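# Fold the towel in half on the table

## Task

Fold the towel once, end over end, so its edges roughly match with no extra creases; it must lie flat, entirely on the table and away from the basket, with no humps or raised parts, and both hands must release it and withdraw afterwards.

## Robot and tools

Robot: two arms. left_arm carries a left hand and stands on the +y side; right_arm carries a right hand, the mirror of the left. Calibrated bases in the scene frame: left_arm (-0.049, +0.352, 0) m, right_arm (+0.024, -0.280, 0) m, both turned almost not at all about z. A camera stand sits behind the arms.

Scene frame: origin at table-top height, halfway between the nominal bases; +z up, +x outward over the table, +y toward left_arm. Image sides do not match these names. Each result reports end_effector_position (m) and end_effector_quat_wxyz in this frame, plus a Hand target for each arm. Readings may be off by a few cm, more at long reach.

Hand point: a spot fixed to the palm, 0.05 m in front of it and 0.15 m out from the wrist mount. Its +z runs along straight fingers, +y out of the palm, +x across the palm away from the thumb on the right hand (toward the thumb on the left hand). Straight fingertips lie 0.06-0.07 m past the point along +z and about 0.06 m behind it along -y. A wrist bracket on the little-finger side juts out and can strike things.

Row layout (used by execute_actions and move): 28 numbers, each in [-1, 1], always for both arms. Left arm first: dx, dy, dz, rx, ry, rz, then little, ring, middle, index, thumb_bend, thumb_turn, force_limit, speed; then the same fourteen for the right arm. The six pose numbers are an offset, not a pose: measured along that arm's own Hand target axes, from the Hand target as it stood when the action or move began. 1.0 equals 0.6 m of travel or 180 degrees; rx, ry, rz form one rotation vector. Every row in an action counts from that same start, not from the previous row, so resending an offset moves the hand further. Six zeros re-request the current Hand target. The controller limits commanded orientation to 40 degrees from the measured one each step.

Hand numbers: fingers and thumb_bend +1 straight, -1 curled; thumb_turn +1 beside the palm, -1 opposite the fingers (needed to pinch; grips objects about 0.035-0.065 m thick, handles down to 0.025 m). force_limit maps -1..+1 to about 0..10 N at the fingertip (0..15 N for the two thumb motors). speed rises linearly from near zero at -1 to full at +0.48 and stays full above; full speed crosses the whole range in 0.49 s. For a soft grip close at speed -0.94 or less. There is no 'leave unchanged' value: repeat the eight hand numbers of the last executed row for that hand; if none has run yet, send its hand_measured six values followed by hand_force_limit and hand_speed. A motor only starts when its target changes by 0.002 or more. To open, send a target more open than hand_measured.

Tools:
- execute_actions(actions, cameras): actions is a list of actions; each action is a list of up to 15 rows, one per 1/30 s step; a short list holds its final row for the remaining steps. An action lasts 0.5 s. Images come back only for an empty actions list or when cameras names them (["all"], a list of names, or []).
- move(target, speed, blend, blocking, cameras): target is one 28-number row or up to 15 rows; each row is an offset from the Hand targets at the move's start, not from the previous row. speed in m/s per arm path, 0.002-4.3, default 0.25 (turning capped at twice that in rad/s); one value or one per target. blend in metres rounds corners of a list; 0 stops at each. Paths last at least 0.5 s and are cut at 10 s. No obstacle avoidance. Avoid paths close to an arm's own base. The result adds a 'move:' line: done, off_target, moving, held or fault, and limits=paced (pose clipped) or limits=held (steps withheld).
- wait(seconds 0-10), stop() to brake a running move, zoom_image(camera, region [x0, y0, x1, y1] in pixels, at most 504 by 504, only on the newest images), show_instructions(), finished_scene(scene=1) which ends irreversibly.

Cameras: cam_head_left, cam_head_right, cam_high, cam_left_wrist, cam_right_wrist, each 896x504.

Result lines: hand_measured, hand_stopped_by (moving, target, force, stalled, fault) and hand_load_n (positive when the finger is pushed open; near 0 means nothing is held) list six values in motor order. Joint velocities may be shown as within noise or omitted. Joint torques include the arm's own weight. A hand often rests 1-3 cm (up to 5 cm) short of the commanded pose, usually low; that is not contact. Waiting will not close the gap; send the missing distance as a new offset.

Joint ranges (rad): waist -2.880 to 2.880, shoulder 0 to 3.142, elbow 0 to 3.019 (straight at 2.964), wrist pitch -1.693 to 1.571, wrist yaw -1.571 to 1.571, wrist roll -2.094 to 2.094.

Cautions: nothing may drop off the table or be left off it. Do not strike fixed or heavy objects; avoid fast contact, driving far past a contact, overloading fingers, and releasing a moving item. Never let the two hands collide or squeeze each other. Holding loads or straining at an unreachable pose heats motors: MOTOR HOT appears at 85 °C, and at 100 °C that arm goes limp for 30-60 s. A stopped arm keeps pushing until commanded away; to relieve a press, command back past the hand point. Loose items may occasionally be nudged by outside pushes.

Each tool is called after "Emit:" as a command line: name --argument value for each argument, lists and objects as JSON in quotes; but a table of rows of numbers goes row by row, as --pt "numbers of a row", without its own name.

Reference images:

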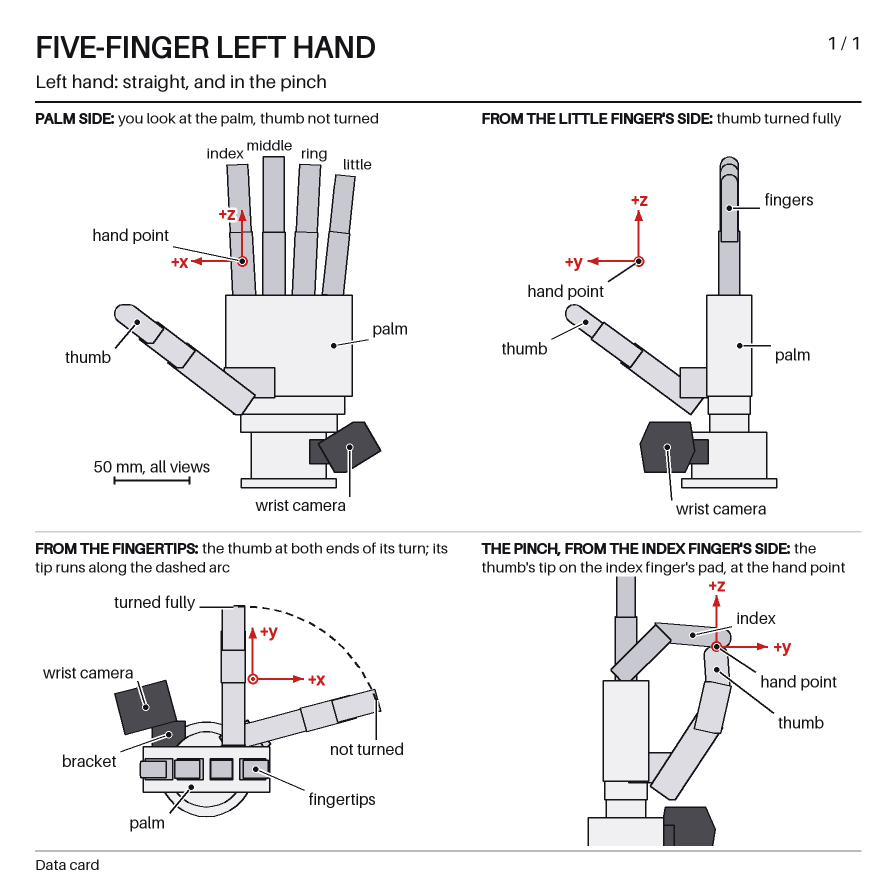

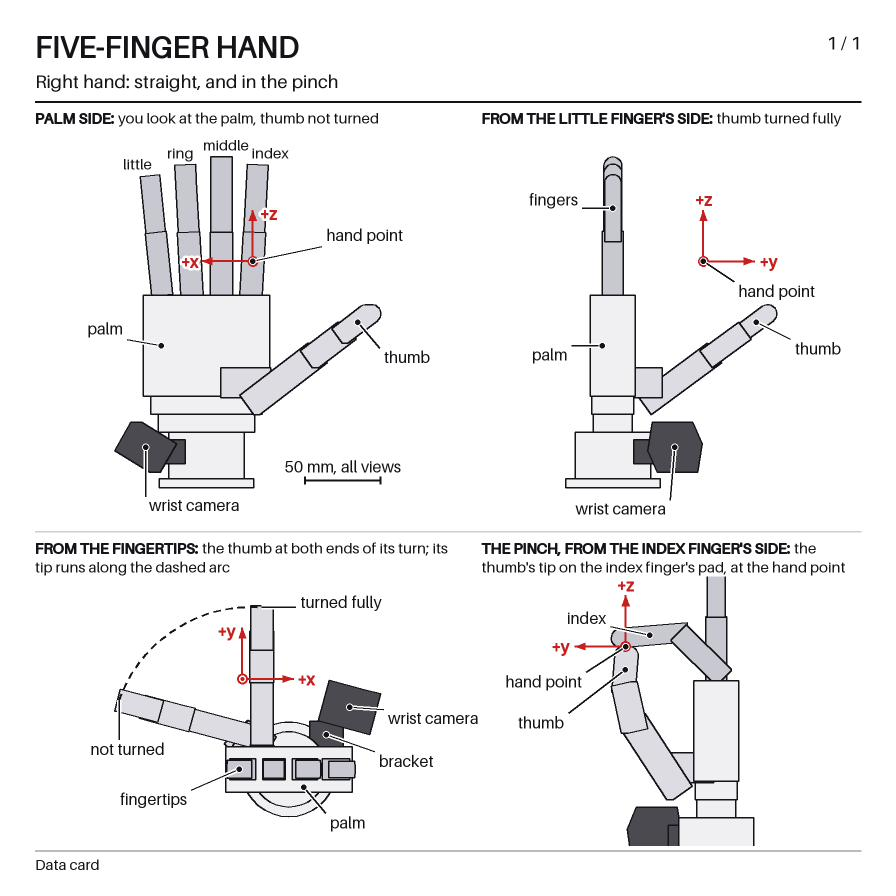

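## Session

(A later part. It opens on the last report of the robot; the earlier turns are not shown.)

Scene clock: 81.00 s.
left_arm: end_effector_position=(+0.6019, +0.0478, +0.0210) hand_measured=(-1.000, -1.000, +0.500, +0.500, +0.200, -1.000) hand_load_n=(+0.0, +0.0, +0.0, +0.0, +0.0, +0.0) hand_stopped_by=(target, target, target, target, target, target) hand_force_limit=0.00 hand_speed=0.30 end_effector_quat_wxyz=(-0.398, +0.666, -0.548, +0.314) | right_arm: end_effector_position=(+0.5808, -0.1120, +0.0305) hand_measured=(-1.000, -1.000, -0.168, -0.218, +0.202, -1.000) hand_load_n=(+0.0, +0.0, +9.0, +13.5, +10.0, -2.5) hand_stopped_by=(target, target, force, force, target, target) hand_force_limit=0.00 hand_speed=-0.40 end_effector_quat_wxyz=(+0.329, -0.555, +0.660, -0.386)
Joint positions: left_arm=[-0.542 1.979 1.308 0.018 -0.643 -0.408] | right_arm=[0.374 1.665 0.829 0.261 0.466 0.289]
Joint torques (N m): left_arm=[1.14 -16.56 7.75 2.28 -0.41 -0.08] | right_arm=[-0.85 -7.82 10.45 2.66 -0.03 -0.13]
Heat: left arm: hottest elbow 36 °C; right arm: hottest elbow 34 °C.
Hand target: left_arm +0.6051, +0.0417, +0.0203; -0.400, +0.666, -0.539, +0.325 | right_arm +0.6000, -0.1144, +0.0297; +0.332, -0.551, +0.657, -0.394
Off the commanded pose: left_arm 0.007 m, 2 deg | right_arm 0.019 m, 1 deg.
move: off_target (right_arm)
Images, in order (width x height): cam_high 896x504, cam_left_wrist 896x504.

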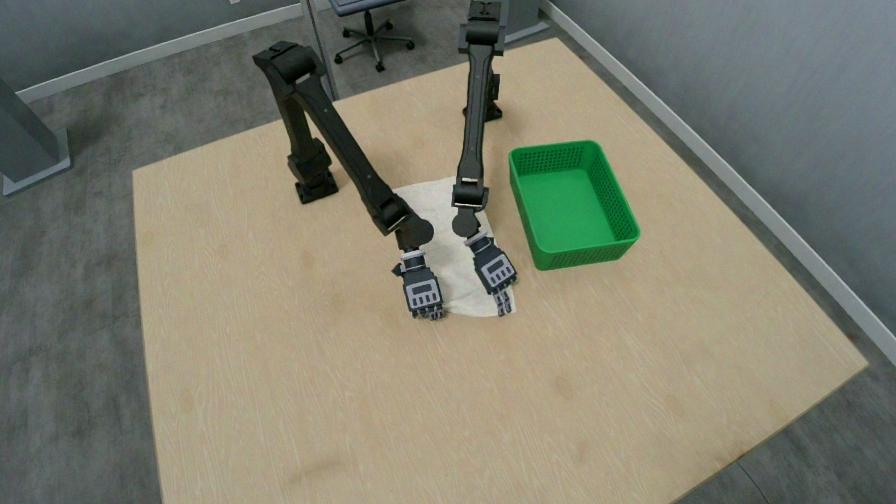

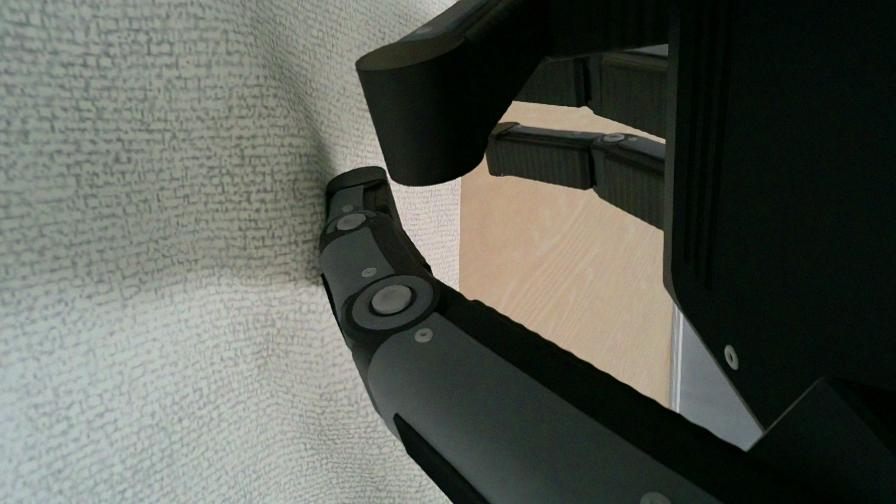

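Emit:
move --target '[-0.0035,0.026,0.0045,0,0,0, -1,-1,0.5,0.5,0.2,-1,0,0.3, 0,0,0,0,0,0, -1,-1,-0.3,-0.3,0.2,-1,0,-0.4]' --cameras '["cam_high","cam_left_wrist"]' --speed 0.1

Emit:
zoom_image --camera "cam_high" --region '[380, 200, 600, 350]'

Scene clock: 83.47 s.
left_arm: end_effector_position=(+0.6010, +0.0470, +0.0190) hand_measured=(-1.000, -1.000, +0.500, +0.500, +0.200, -1.000) hand_load_n=(+0.0, +0.0, +0.0, +0.0, +0.0, +0.0) hand_stopped_by=(target, target, target, target, target, target) hand_force_limit=0.00 hand_speed=0.30 end_effector_quat_wxyz=(-0.401, +0.666, -0.540, +0.323) | right_arm: end_effector_position=(+0.5808, -0.1120, +0.0305) hand_measured=(-1.000, -1.000, -0.168, -0.218, +0.202, -1.000) hand_load_n=(+0.0, +0.0, +9.0, +13.5, +10.0, -2.5) hand_stopped_by=(target, target, force, force, target, target) hand_force_limit=0.00 hand_speed=-0.40 end_effector_quat_wxyz=(+0.329, -0.555, +0.660, -0.386)
Joint positions: left_arm=[-0.545 1.98 1.289 0.061 -0.649 -0.413] | right_arm=[0.374 1.665 0.829 0.261 0.466 0.289]
Joint torques (N m): left_arm=[1.14 -15.38 7.17 2.11 -0.31 -0.07] | right_arm=[-0.79 -7.77 10.44 2.73 -0.02 -0.13]
Heat: left arm: hottest elbow 36 °C; right arm: hottest elbow 34 °C.
Hand target: left_arm +0.5999, +0.0427, +0.0055; -0.400, +0.666, -0.539, +0.325 | right_arm +0.6000, -0.1144, +0.0297; +0.332, -0.551, +0.657, -0.394
Off the commanded pose: left_arm 0.014 m, 0 deg | right_arm 0.019 m, 1 deg.
move: off_target (left_arm, right_arm)
Images, in order (width x height): cam_high 896x504, cam_left_wrist 896x504.

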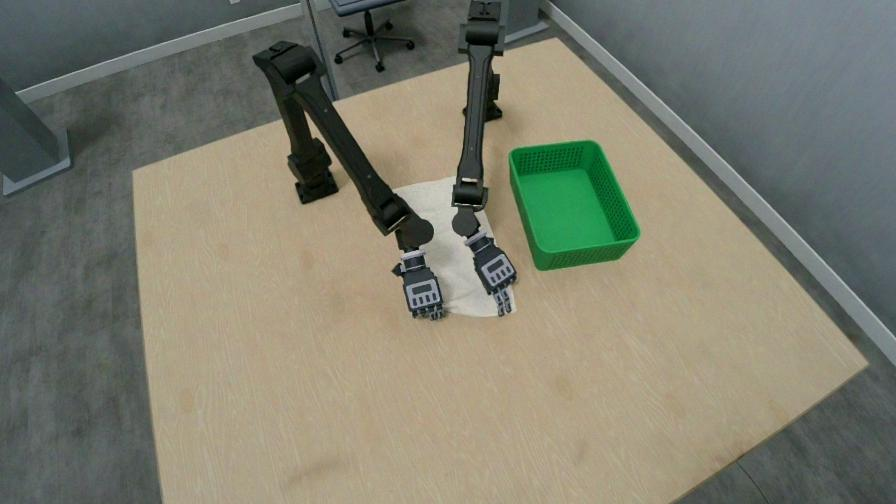

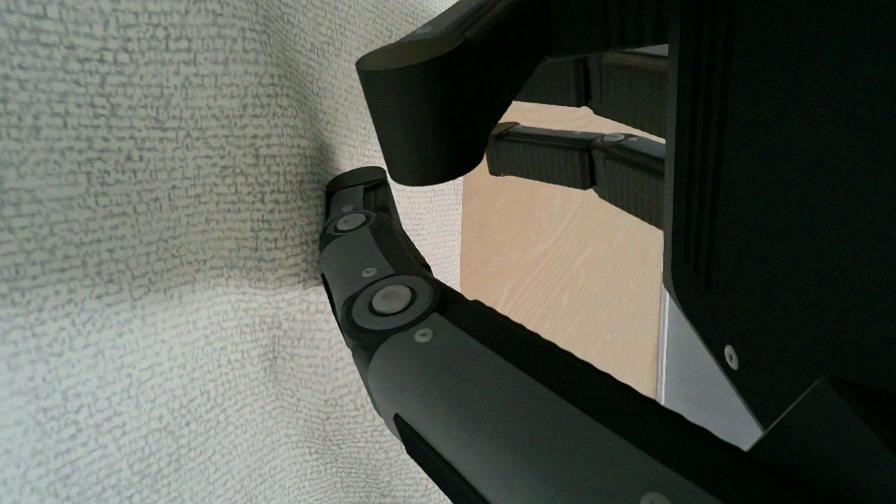

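Scaled by 2.291 from the camera's 896x504 image, which has a finer 1280x720 frame.

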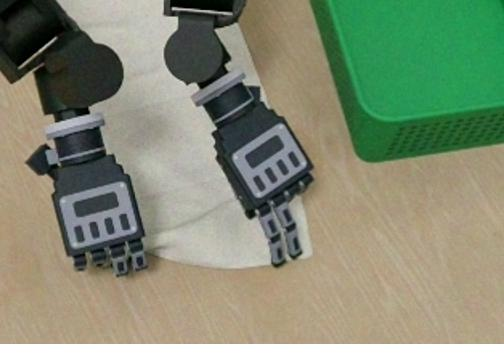

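Emit:
move --pt "-0.0075 -0.0206 -0.0323 0 0 0 -1 -1 0.5 0.5 0.2 -1 0 0.3 0 0 0 0 0 0 -1 -1 -0.3 -0.3 0.2 -1 0 -0.4" --pt "-0.0075 0.0088 -0.0167 0 0 0 -1 -1 0.5 0.5 0.2 -1 0 0.3 0 0 0 0 0 0 -1 -1 -0.3 -0.3 0.2 -1 0 -0.4" --cameras '["cam_high","cam_left_wrist"]' --speed 0.1

Emit:
zoom_image --camera "cam_high" --region '[380, 200, 600, 350]'

Scene clock: 87.63 s.
left_arm: end_effector_position=(+0.5915, +0.0471, +0.0183) hand_measured=(-1.000, -1.000, +0.500, +0.500, +0.200, -1.000) hand_load_n=(+0.0, +0.0, +1.5, +0.0, +0.0, +0.0) hand_stopped_by=(target, target, target, target, target, target) hand_force_limit=0.00 hand_speed=0.30 end_effector_quat_wxyz=(-0.400, +0.666, -0.538, +0.327) | right_arm: end_effector_position=(+0.5808, -0.1120, +0.0305) hand_measured=(-1.000, -1.000, -0.168, -0.218, +0.202, -1.000) hand_load_n=(+0.5, +0.0, +9.0, +13.5, +10.0, -2.5) hand_stopped_by=(target, target, force, force, target, target) hand_force_limit=0.00 hand_speed=-0.40 end_effector_quat_wxyz=(+0.329, -0.555, +0.660, -0.386)
Joint positions: left_arm=[-0.553 1.964 1.255 0.081 -0.653 -0.422] | right_arm=[0.374 1.665 0.829 0.261 0.466 0.289]
Joint torques (N m): left_arm=[1.08 -15.44 6.72 1.84 -0.34 -0.06] | right_arm=[-0.79 -7.88 10.5 2.73 -0.01 -0.13]
Heat: left arm: hottest elbow 36 °C; right arm: hottest elbow 34 °C.
Hand target: left_arm +0.5879, +0.0449, +0.0054; -0.400, +0.666, -0.539, +0.325 | right_arm +0.6000, -0.1144, +0.0297; +0.332, -0.551, +0.657, -0.394
Off the commanded pose: left_arm 0.014 m, 0 deg | right_arm 0.019 m, 1 deg.
move: off_target (left_arm, right_arm)
Images, in order (width x height): cam_high 896x504, cam_left_wrist 896x504.

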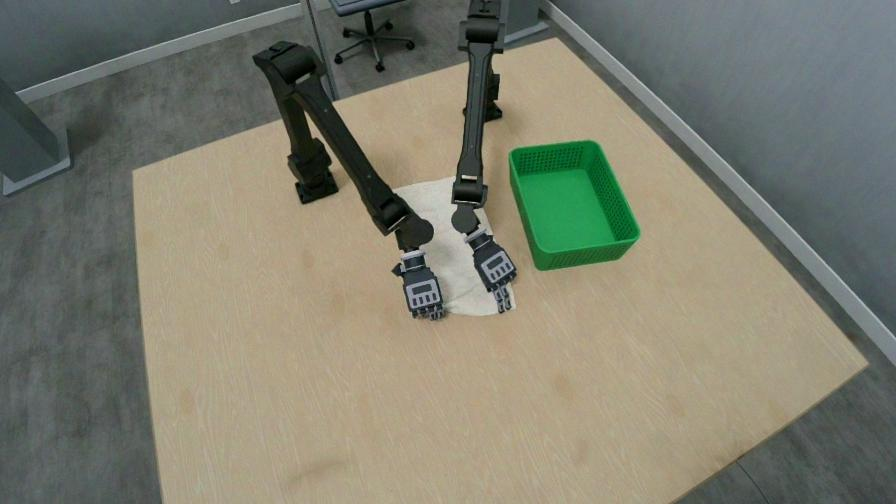

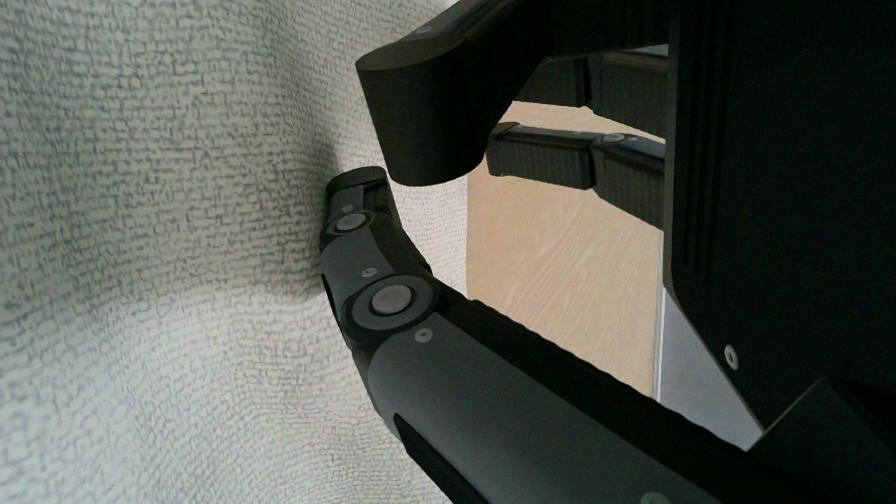

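Scaled by 2.291 from the camera's 896x504 image, which has a finer 1280x720 frame.

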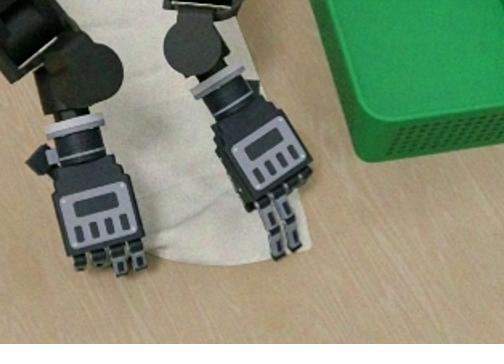

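Emit:
move --target '[0,0,0,0,0,0, -1,-1,-0.3,-0.3,0.2,-1,-0.1,-0.6, 0,0,0,0,0,0, -1,-1,-0.3,-0.3,0.2,-1,0,-0.4]' --cameras '["cam_high","cam_left_wrist"]' --speed 0.1

Emit:
zoom_image --camera "cam_high" --region '[380, 200, 600, 350]'

Scene clock: 89.83 s.
left_arm: end_effector_position=(+0.5959, +0.0480, +0.0234) hand_measured=(-1.000, -1.000, -0.156, -0.194, +0.202, -1.000) hand_load_n=(+0.0, +0.0, +6.0, +7.0, +5.0, -0.5) hand_stopped_by=(target, target, force, force, target, target) hand_force_limit=-0.10 hand_speed=-0.60 end_effector_quat_wxyz=(-0.407, +0.667, -0.527, +0.334) | right_arm: end_effector_position=(+0.5808, -0.1120, +0.0305) hand_measured=(-1.000, -1.000, -0.168, -0.218, +0.202, -1.000) hand_load_n=(+0.0, +0.0, +9.0, +14.0, +10.0, -2.5) hand_stopped_by=(target, target, force, force, target, target) hand_force_limit=0.00 hand_speed=-0.40 end_effector_quat_wxyz=(+0.329, -0.555, +0.660, -0.386)
Joint positions: left_arm=[-0.553 1.964 1.255 0.104 -0.67 -0.424] | right_arm=[0.374 1.665 0.829 0.261 0.466 0.289]
Joint torques (N m): left_arm=[1.14 -15.56 6.68 0.94 -0.01 -0.04] | right_arm=[-0.85 -7.82 10.44 2.71 -0.01 -0.13]
Heat: left arm: hottest elbow 36 °C; right arm: hottest elbow 34 °C.
Hand target: left_arm +0.5879, +0.0448, +0.0054; -0.400, +0.666, -0.539, +0.325 | right_arm +0.6000, -0.1144, +0.0297; +0.332, -0.551, +0.657, -0.394
Off the commanded pose: left_arm 0.020 m, 2 deg | right_arm 0.019 m, 1 deg.
move: off_target (left_arm, right_arm)
Images, in order (width x height): cam_high 896x504, cam_left_wrist 896x504.

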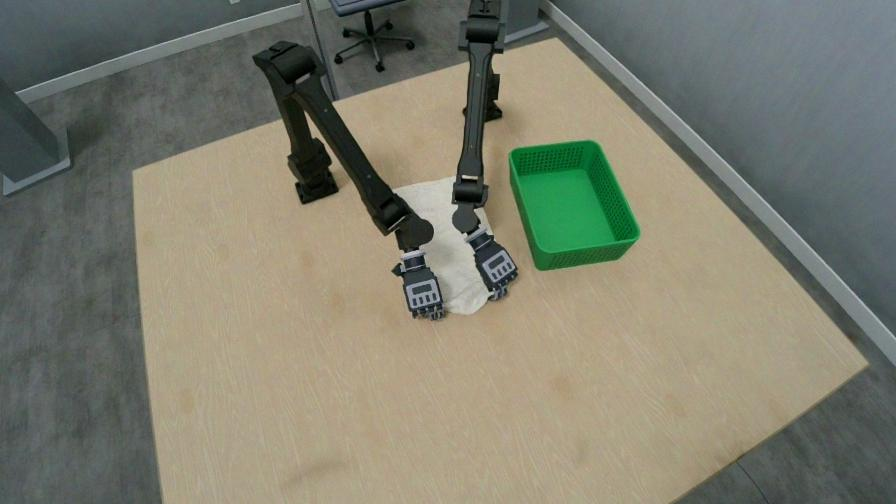

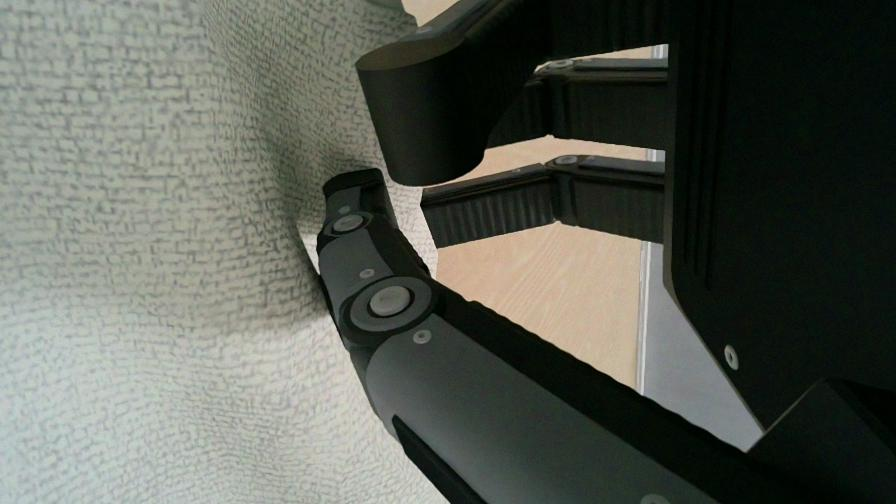

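Scaled by 2.291 from the camera's 896x504 image, which has a finer 1280x720 frame.

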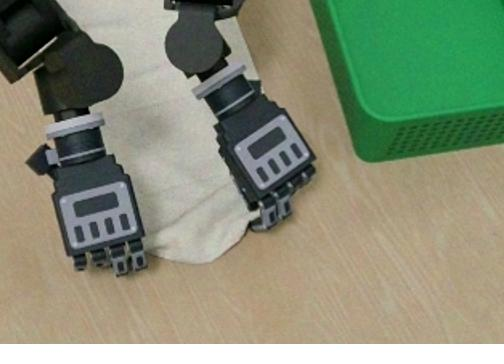

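Emit:
move --target '[0.0215,-0.185,0.1704,0,0,0, -1,-1,-0.3,-0.3,0.2,-1,-0.1,-0.6, -0.0093,-0.1229,0.1245,0,0,0, -1,-1,-0.3,-0.3,0.2,-1,0,-0.4]' --cameras '["all"]' --speed 0.1

Emit:
zoom_image --camera "cam_high" --region '[350, 160, 600, 360]'

Scene clock: 94.37 s.
left_arm: end_effector_position=(+0.7132, +0.0613, +0.0439) hand_measured=(-1.000, -1.000, -0.156, -0.194, +0.202, -1.000) hand_load_n=(+0.0, +0.0, +6.0, +7.0, +5.0, +0.0) hand_stopped_by=(target, target, force, force, target, target) hand_force_limit=-0.10 hand_speed=-0.60 end_effector_quat_wxyz=(-0.391, +0.671, -0.542, +0.320) | right_arm: end_effector_position=(+0.6823, -0.1194, +0.0589) hand_measured=(-1.000, -1.000, -0.168, -0.218, +0.202, -1.000) hand_load_n=(+0.0, +0.0, +8.5, +14.0, +10.5, -2.0) hand_stopped_by=(target, target, force, force, target, target) hand_force_limit=0.00 hand_speed=-0.40 end_effector_quat_wxyz=(+0.337, -0.550, +0.659, -0.386)
Joint positions: left_arm=[-0.438 2.144 1.66 -0.126 -0.549 -0.356] | right_arm=[0.29 1.803 1.117 0.148 0.389 0.245]
Joint torques (N m): left_arm=[2.14 -19.37 12.66 0.83 -0.22 0.2] | right_arm=[-0.73 -11.11 12.38 1.28 0.05 -0.15]
Heat: left arm: hottest elbow 35 °C; right arm: hottest elbow 35 °C.
Hand target: left_arm +0.7298, +0.0620, +0.0557; -0.400, +0.666, -0.539, +0.325 | right_arm +0.7000, -0.1264, +0.0597; +0.331, -0.551, +0.657, -0.394
Off the commanded pose: left_arm 0.020 m, 1 deg | right_arm 0.019 m, 1 deg.
move: off_target (left_arm, right_arm)

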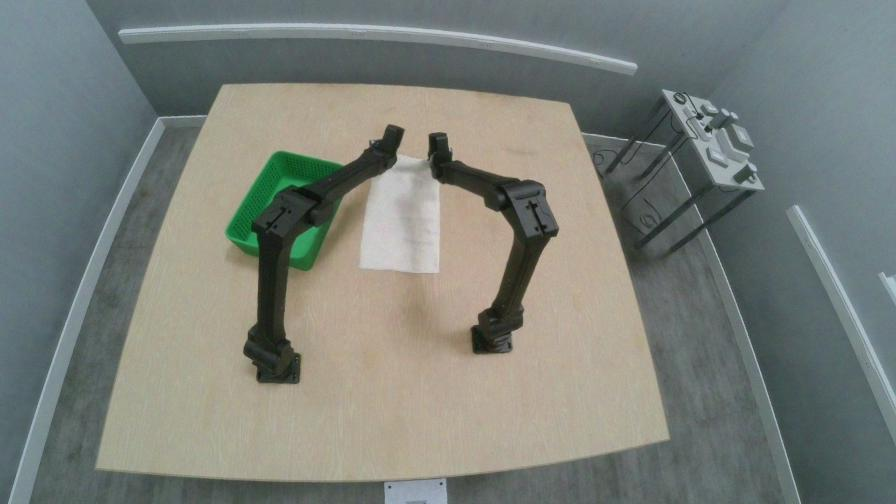

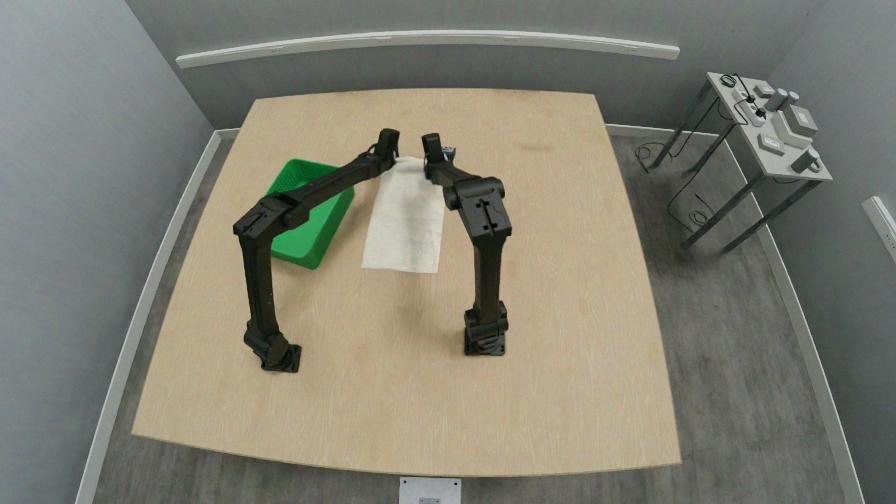

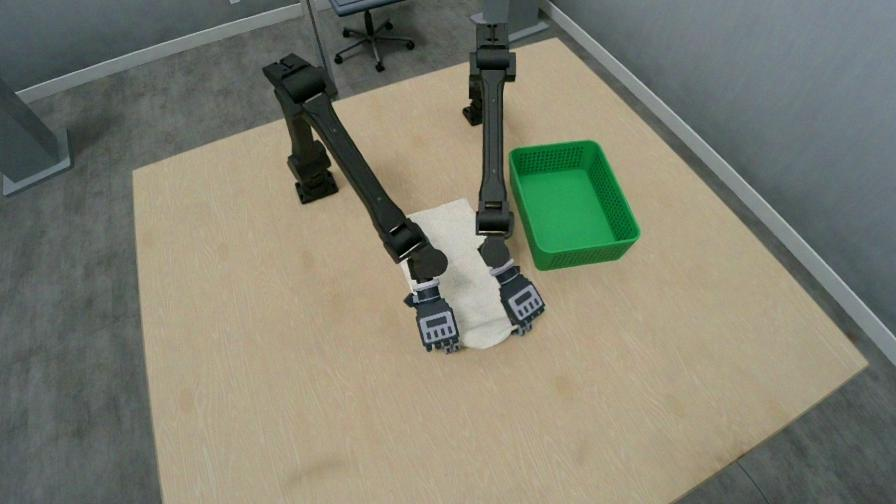

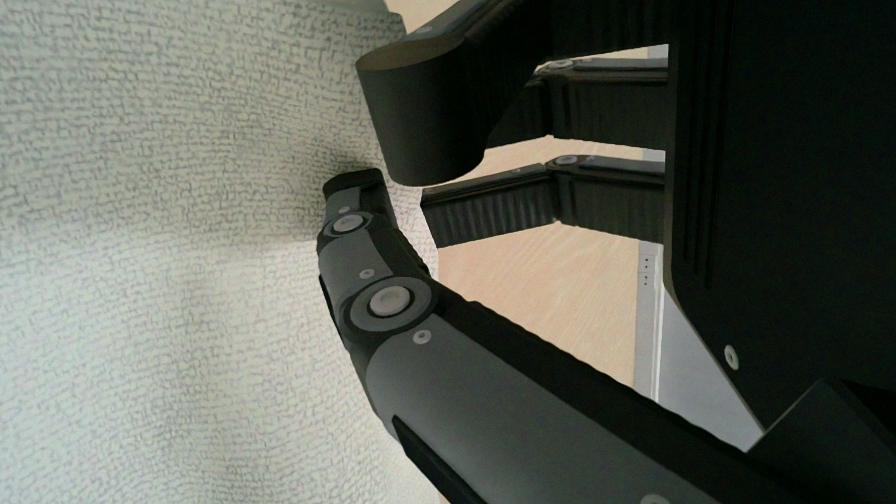

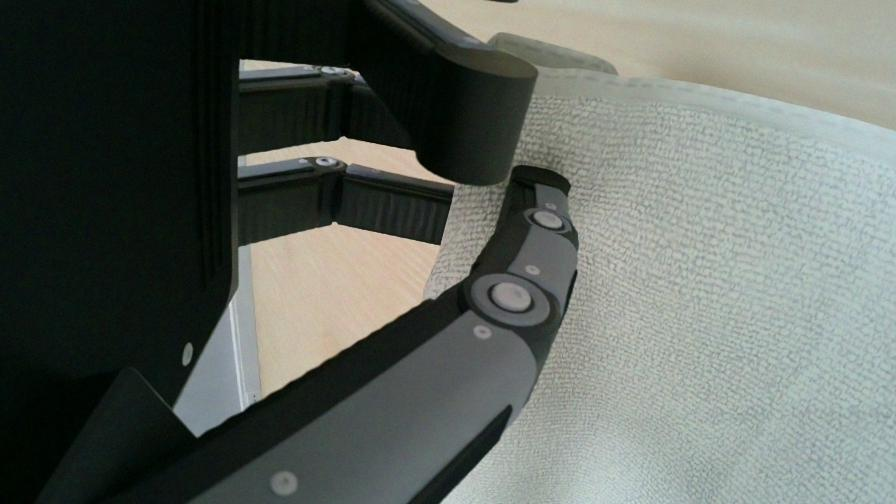

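Scaled by 2.016 from the camera's 896x504 image, which has a finer 1280x720 frame.

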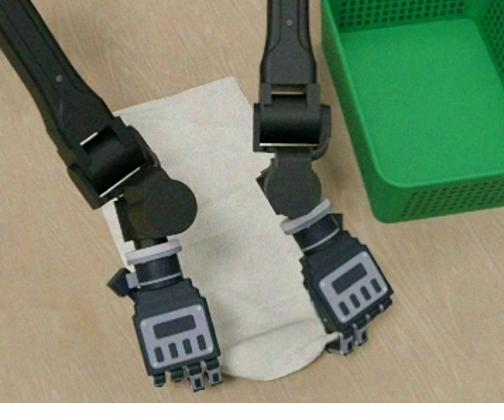

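Emit:
move --target '[-0.0211,-0.0467,0.0807,0,0,0, -1,-1,-0.3,-0.3,0.2,-1,-0.1,-0.6, -0.0282,-0.05,0.1115,0,0,0, -1,-1,-0.3,-0.3,0.2,-1,0,-0.4]' --cameras '["all"]' --speed 0.1

Emit:
zoom_image --camera "cam_high" --region '[350, 180, 600, 380]'

Emit:
zoom_image --camera "cam_head_right" --region '[320, 110, 520, 290]'

Scene clock: 101.33 s.
left_arm: end_effector_position=(+0.7656, +0.0804, +0.0459) hand_measured=(-1.000, -1.000, -0.156, -0.194, +0.202, -1.000) hand_load_n=(+0.0, +0.0, +6.0, +7.5, +5.0, +0.5) hand_stopped_by=(target, target, force, force, target, target) hand_force_limit=-0.10 hand_speed=-0.60 end_effector_quat_wxyz=(-0.389, +0.672, -0.541, +0.323) | right_arm: end_effector_position=(+0.7556, -0.1094, +0.0537) hand_measured=(-1.000, -1.000, -0.168, -0.218, +0.202, -1.000) hand_load_n=(+0.0, +0.0, +8.5, +13.5, +10.5, -2.0) hand_stopped_by=(target, target, force, force, target, target) hand_force_limit=0.00 hand_speed=-0.40 end_effector_quat_wxyz=(+0.338, -0.553, +0.658, -0.383)
Joint positions: left_arm=[-0.381 2.241 1.835 -0.184 -0.498 -0.326] | right_arm=[0.269 1.965 1.359 0.069 0.364 0.233]
Joint torques (N m): left_arm=[2.32 -20.84 13.05 0.87 -0.25 0.25] | right_arm=[-1.32 -13.51 13.14 1.28 0.14 -0.17]
Heat: left arm: hottest elbow 36 °C; right arm: hottest elbow 35 °C.
Hand target: left_arm +0.7819, +0.0860, +0.0577; -0.400, +0.666, -0.539, +0.325 | right_arm +0.7749, -0.1225, +0.0546; +0.331, -0.551, +0.657, -0.394
Off the commanded pose: left_arm 0.021 m, 2 deg | right_arm 0.023 m, 1 deg.
move: off_target (left_arm, right_arm)

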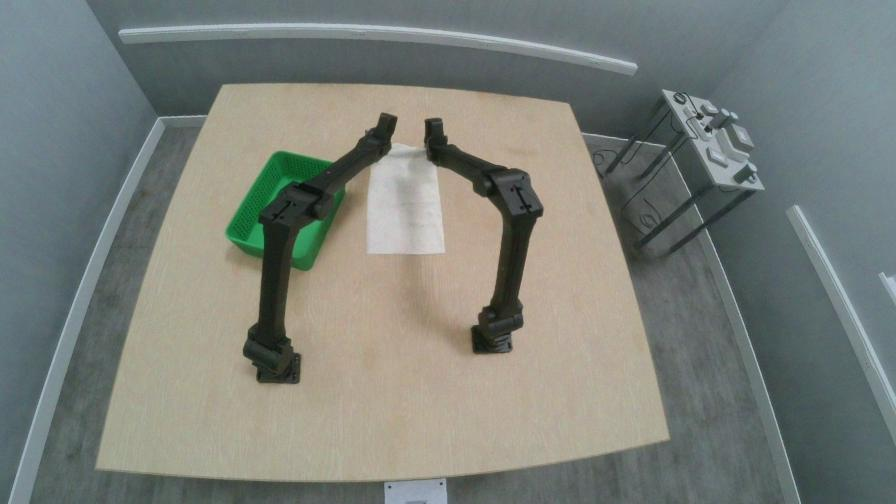

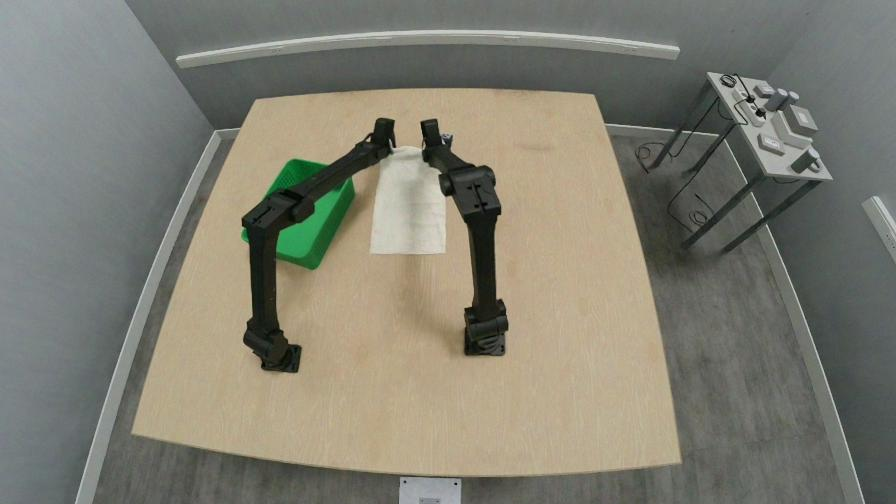

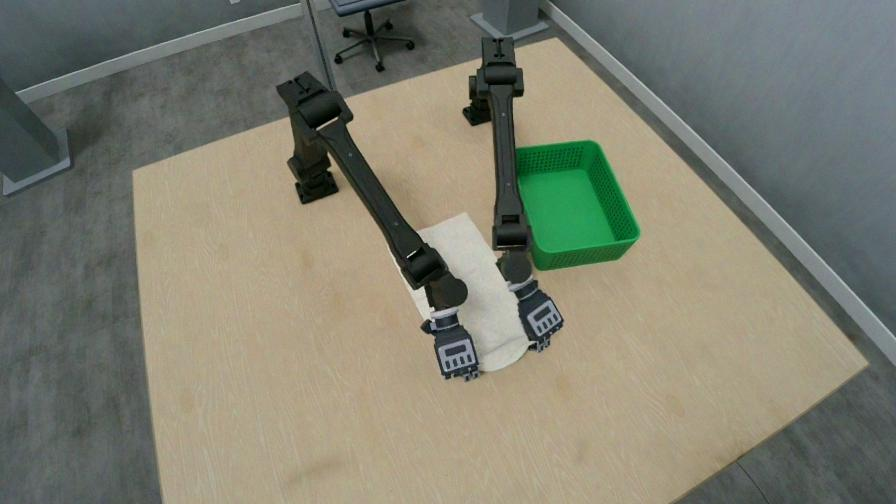

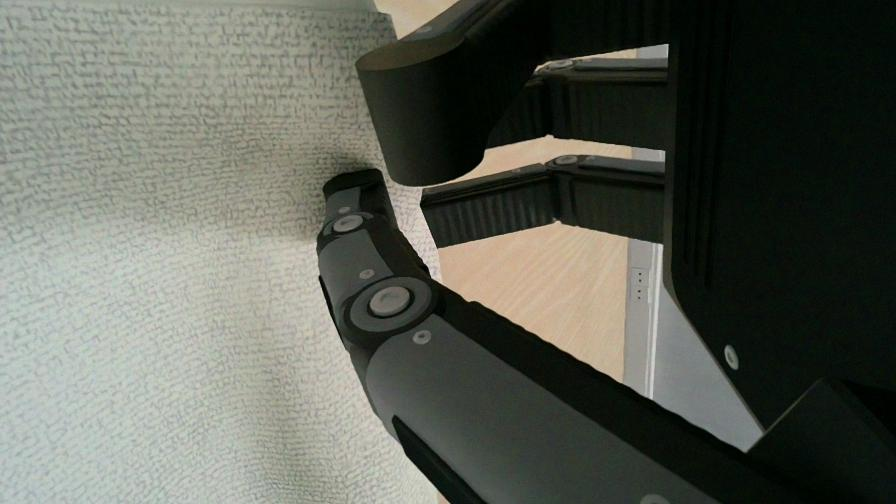

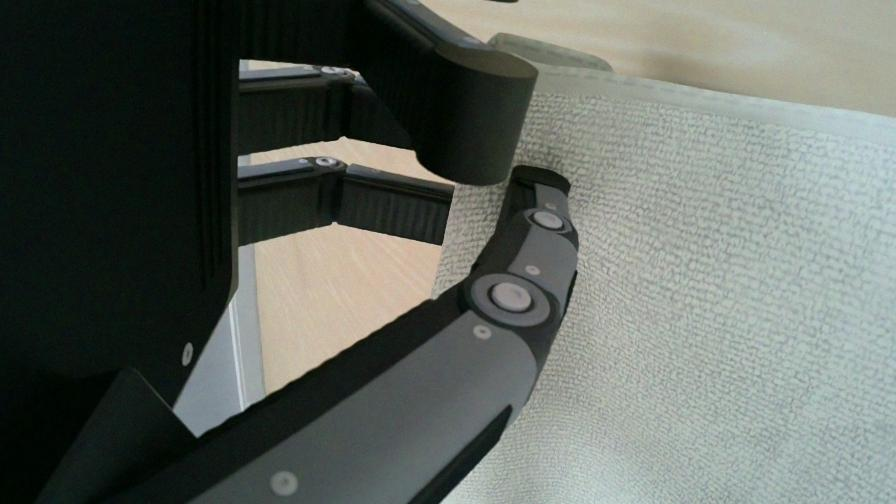

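Scaled by 2.016 from the camera's 896x504 image, which has a finer 1280x720 frame.

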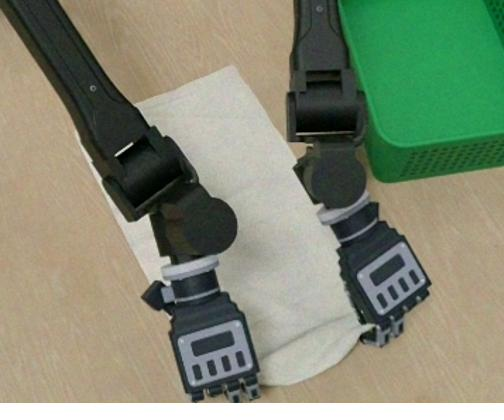

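Scaled by 2.520 from the camera's 896x504 image, which has a finer 1280x720 frame.

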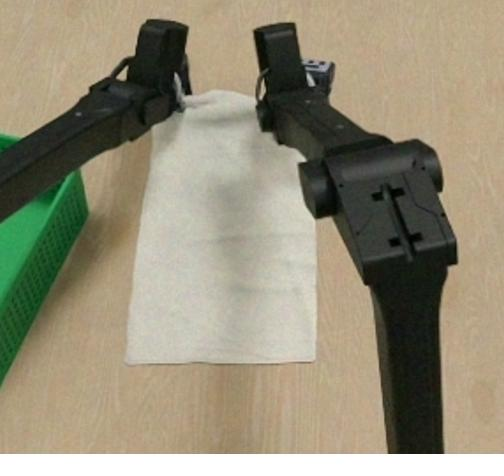

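Emit:
move --pt "-0.0166 -0.0963 -0.1669 0 0 0 -1 -1 -0.3 -0.3 0.2 -1 -0.1 -0.6 0.0065 -0.0960 -0.1744 0 0 0 -1 -1 -0.3 -0.3 0.2 -1 0 -0.4" --pt "-0.0409 -0.1310 -0.3146 0 0 0 -1 -1 -0.3 -0.3 0.2 -1 -0.1 -0.6 0.0268 -0.1304 -0.3228 0 0 0 -1 -1 -0.3 -0.3 0.2 -1 0 -0.4" --pt "-0.0790 -0.0836 -0.4925 0 0 0 -1 -1 -0.3 -0.3 0.2 -1 -0.1 -0.6 0.0586 -0.0824 -0.5017 0 0 0 -1 -1 -0.3 -0.3 0.2 -1 0 -0.4" --cameras '["all"]' --speed 0.13 --blend 0.03

Emit:
zoom_image --camera "cam_high" --region '[350, 180, 600, 380]'

Scene clock: 116.60 s.
left_arm: end_effector_position=(+0.5400, +0.0737, +0.2337) hand_measured=(-1.000, -1.000, -0.156, -0.194, +0.202, -1.000) hand_load_n=(+0.0, +0.0, +5.5, +7.5, +5.5, +1.0) hand_stopped_by=(target, target, force, force, target, target) hand_force_limit=-0.10 hand_speed=-0.60 end_effector_quat_wxyz=(-0.393, +0.664, -0.545, +0.328) | right_arm: end_effector_position=(+0.5363, -0.1117, +0.2489) hand_measured=(-1.000, -1.000, -0.168, -0.218, +0.202, -1.000) hand_load_n=(+0.0, +0.0, +8.5, +13.5, +11.0, -1.0) hand_stopped_by=(target, target, force, force, target, target) hand_force_limit=0.00 hand_speed=-0.40 end_effector_quat_wxyz=(+0.343, -0.549, +0.653, -0.392)
Joint positions: left_arm=[-0.554 1.571 1.342 -0.404 -0.635 -0.418] | right_arm=[0.415 1.233 1.019 -0.333 0.498 0.303]
Joint torques (N m): left_arm=[2.02 -14.68 9.07 0.68 -0.69 0] | right_arm=[0.91 -7.71 8.8 1.22 0.73 0.1]
Heat: left arm: hottest elbow 38 °C; right arm: hottest elbow 34 °C.
Hand target: left_arm +0.5396, +0.0829, +0.2404; -0.400, +0.666, -0.539, +0.325 | right_arm +0.5300, -0.1153, +0.2397; +0.331, -0.551, +0.657, -0.394
Off the commanded pose: left_arm 0.012 m, 1 deg | right_arm 0.012 m, 1 deg.
move: off_target (left_arm, right_arm)

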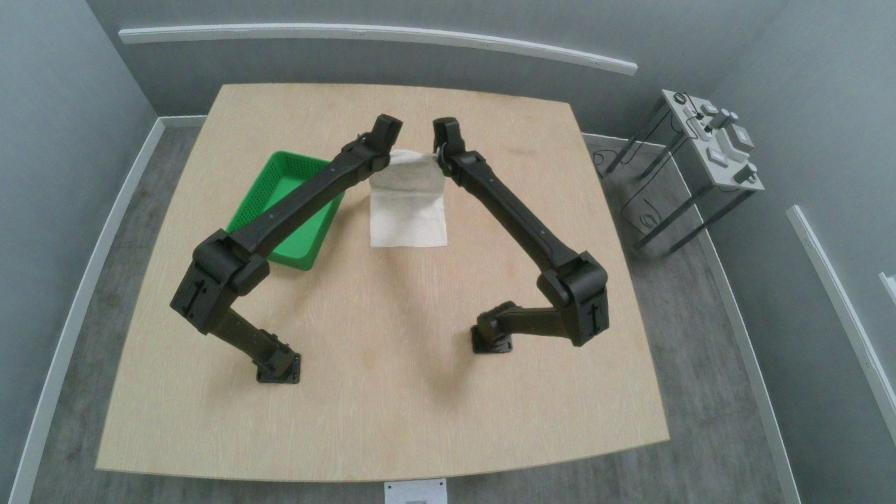

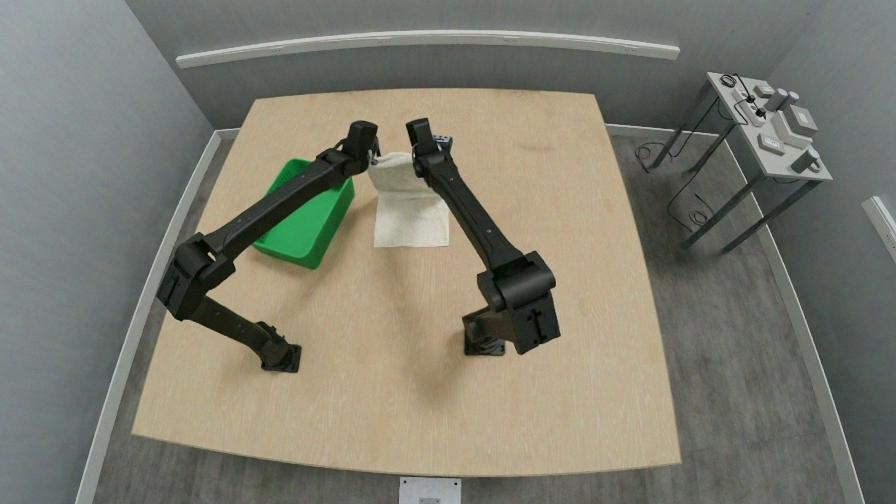

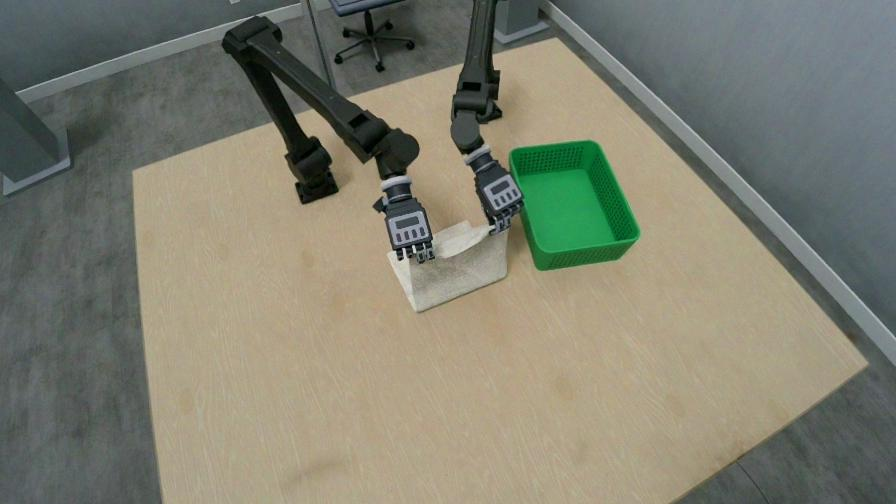

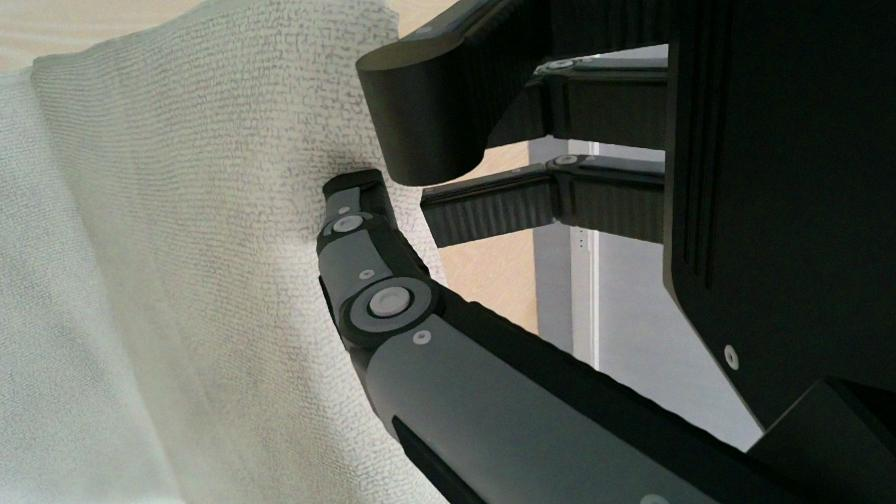

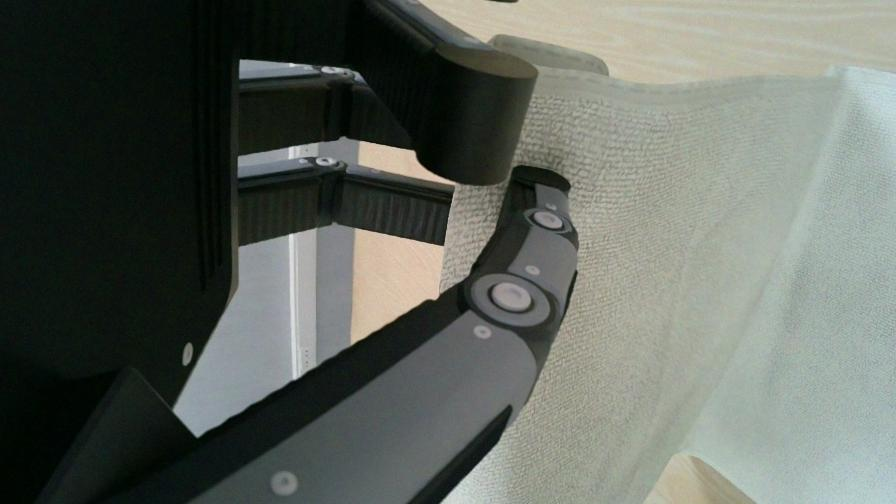

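Scaled by 2.016 from the camera's 896x504 image, which has a finer 1280x720 frame.

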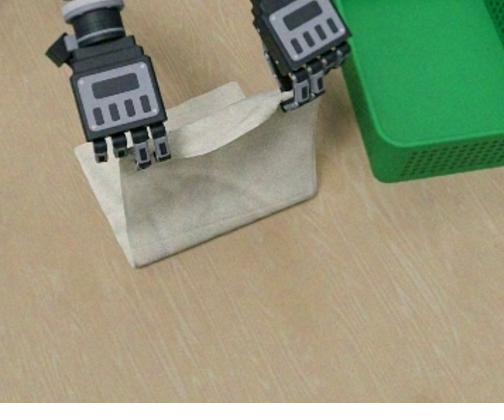

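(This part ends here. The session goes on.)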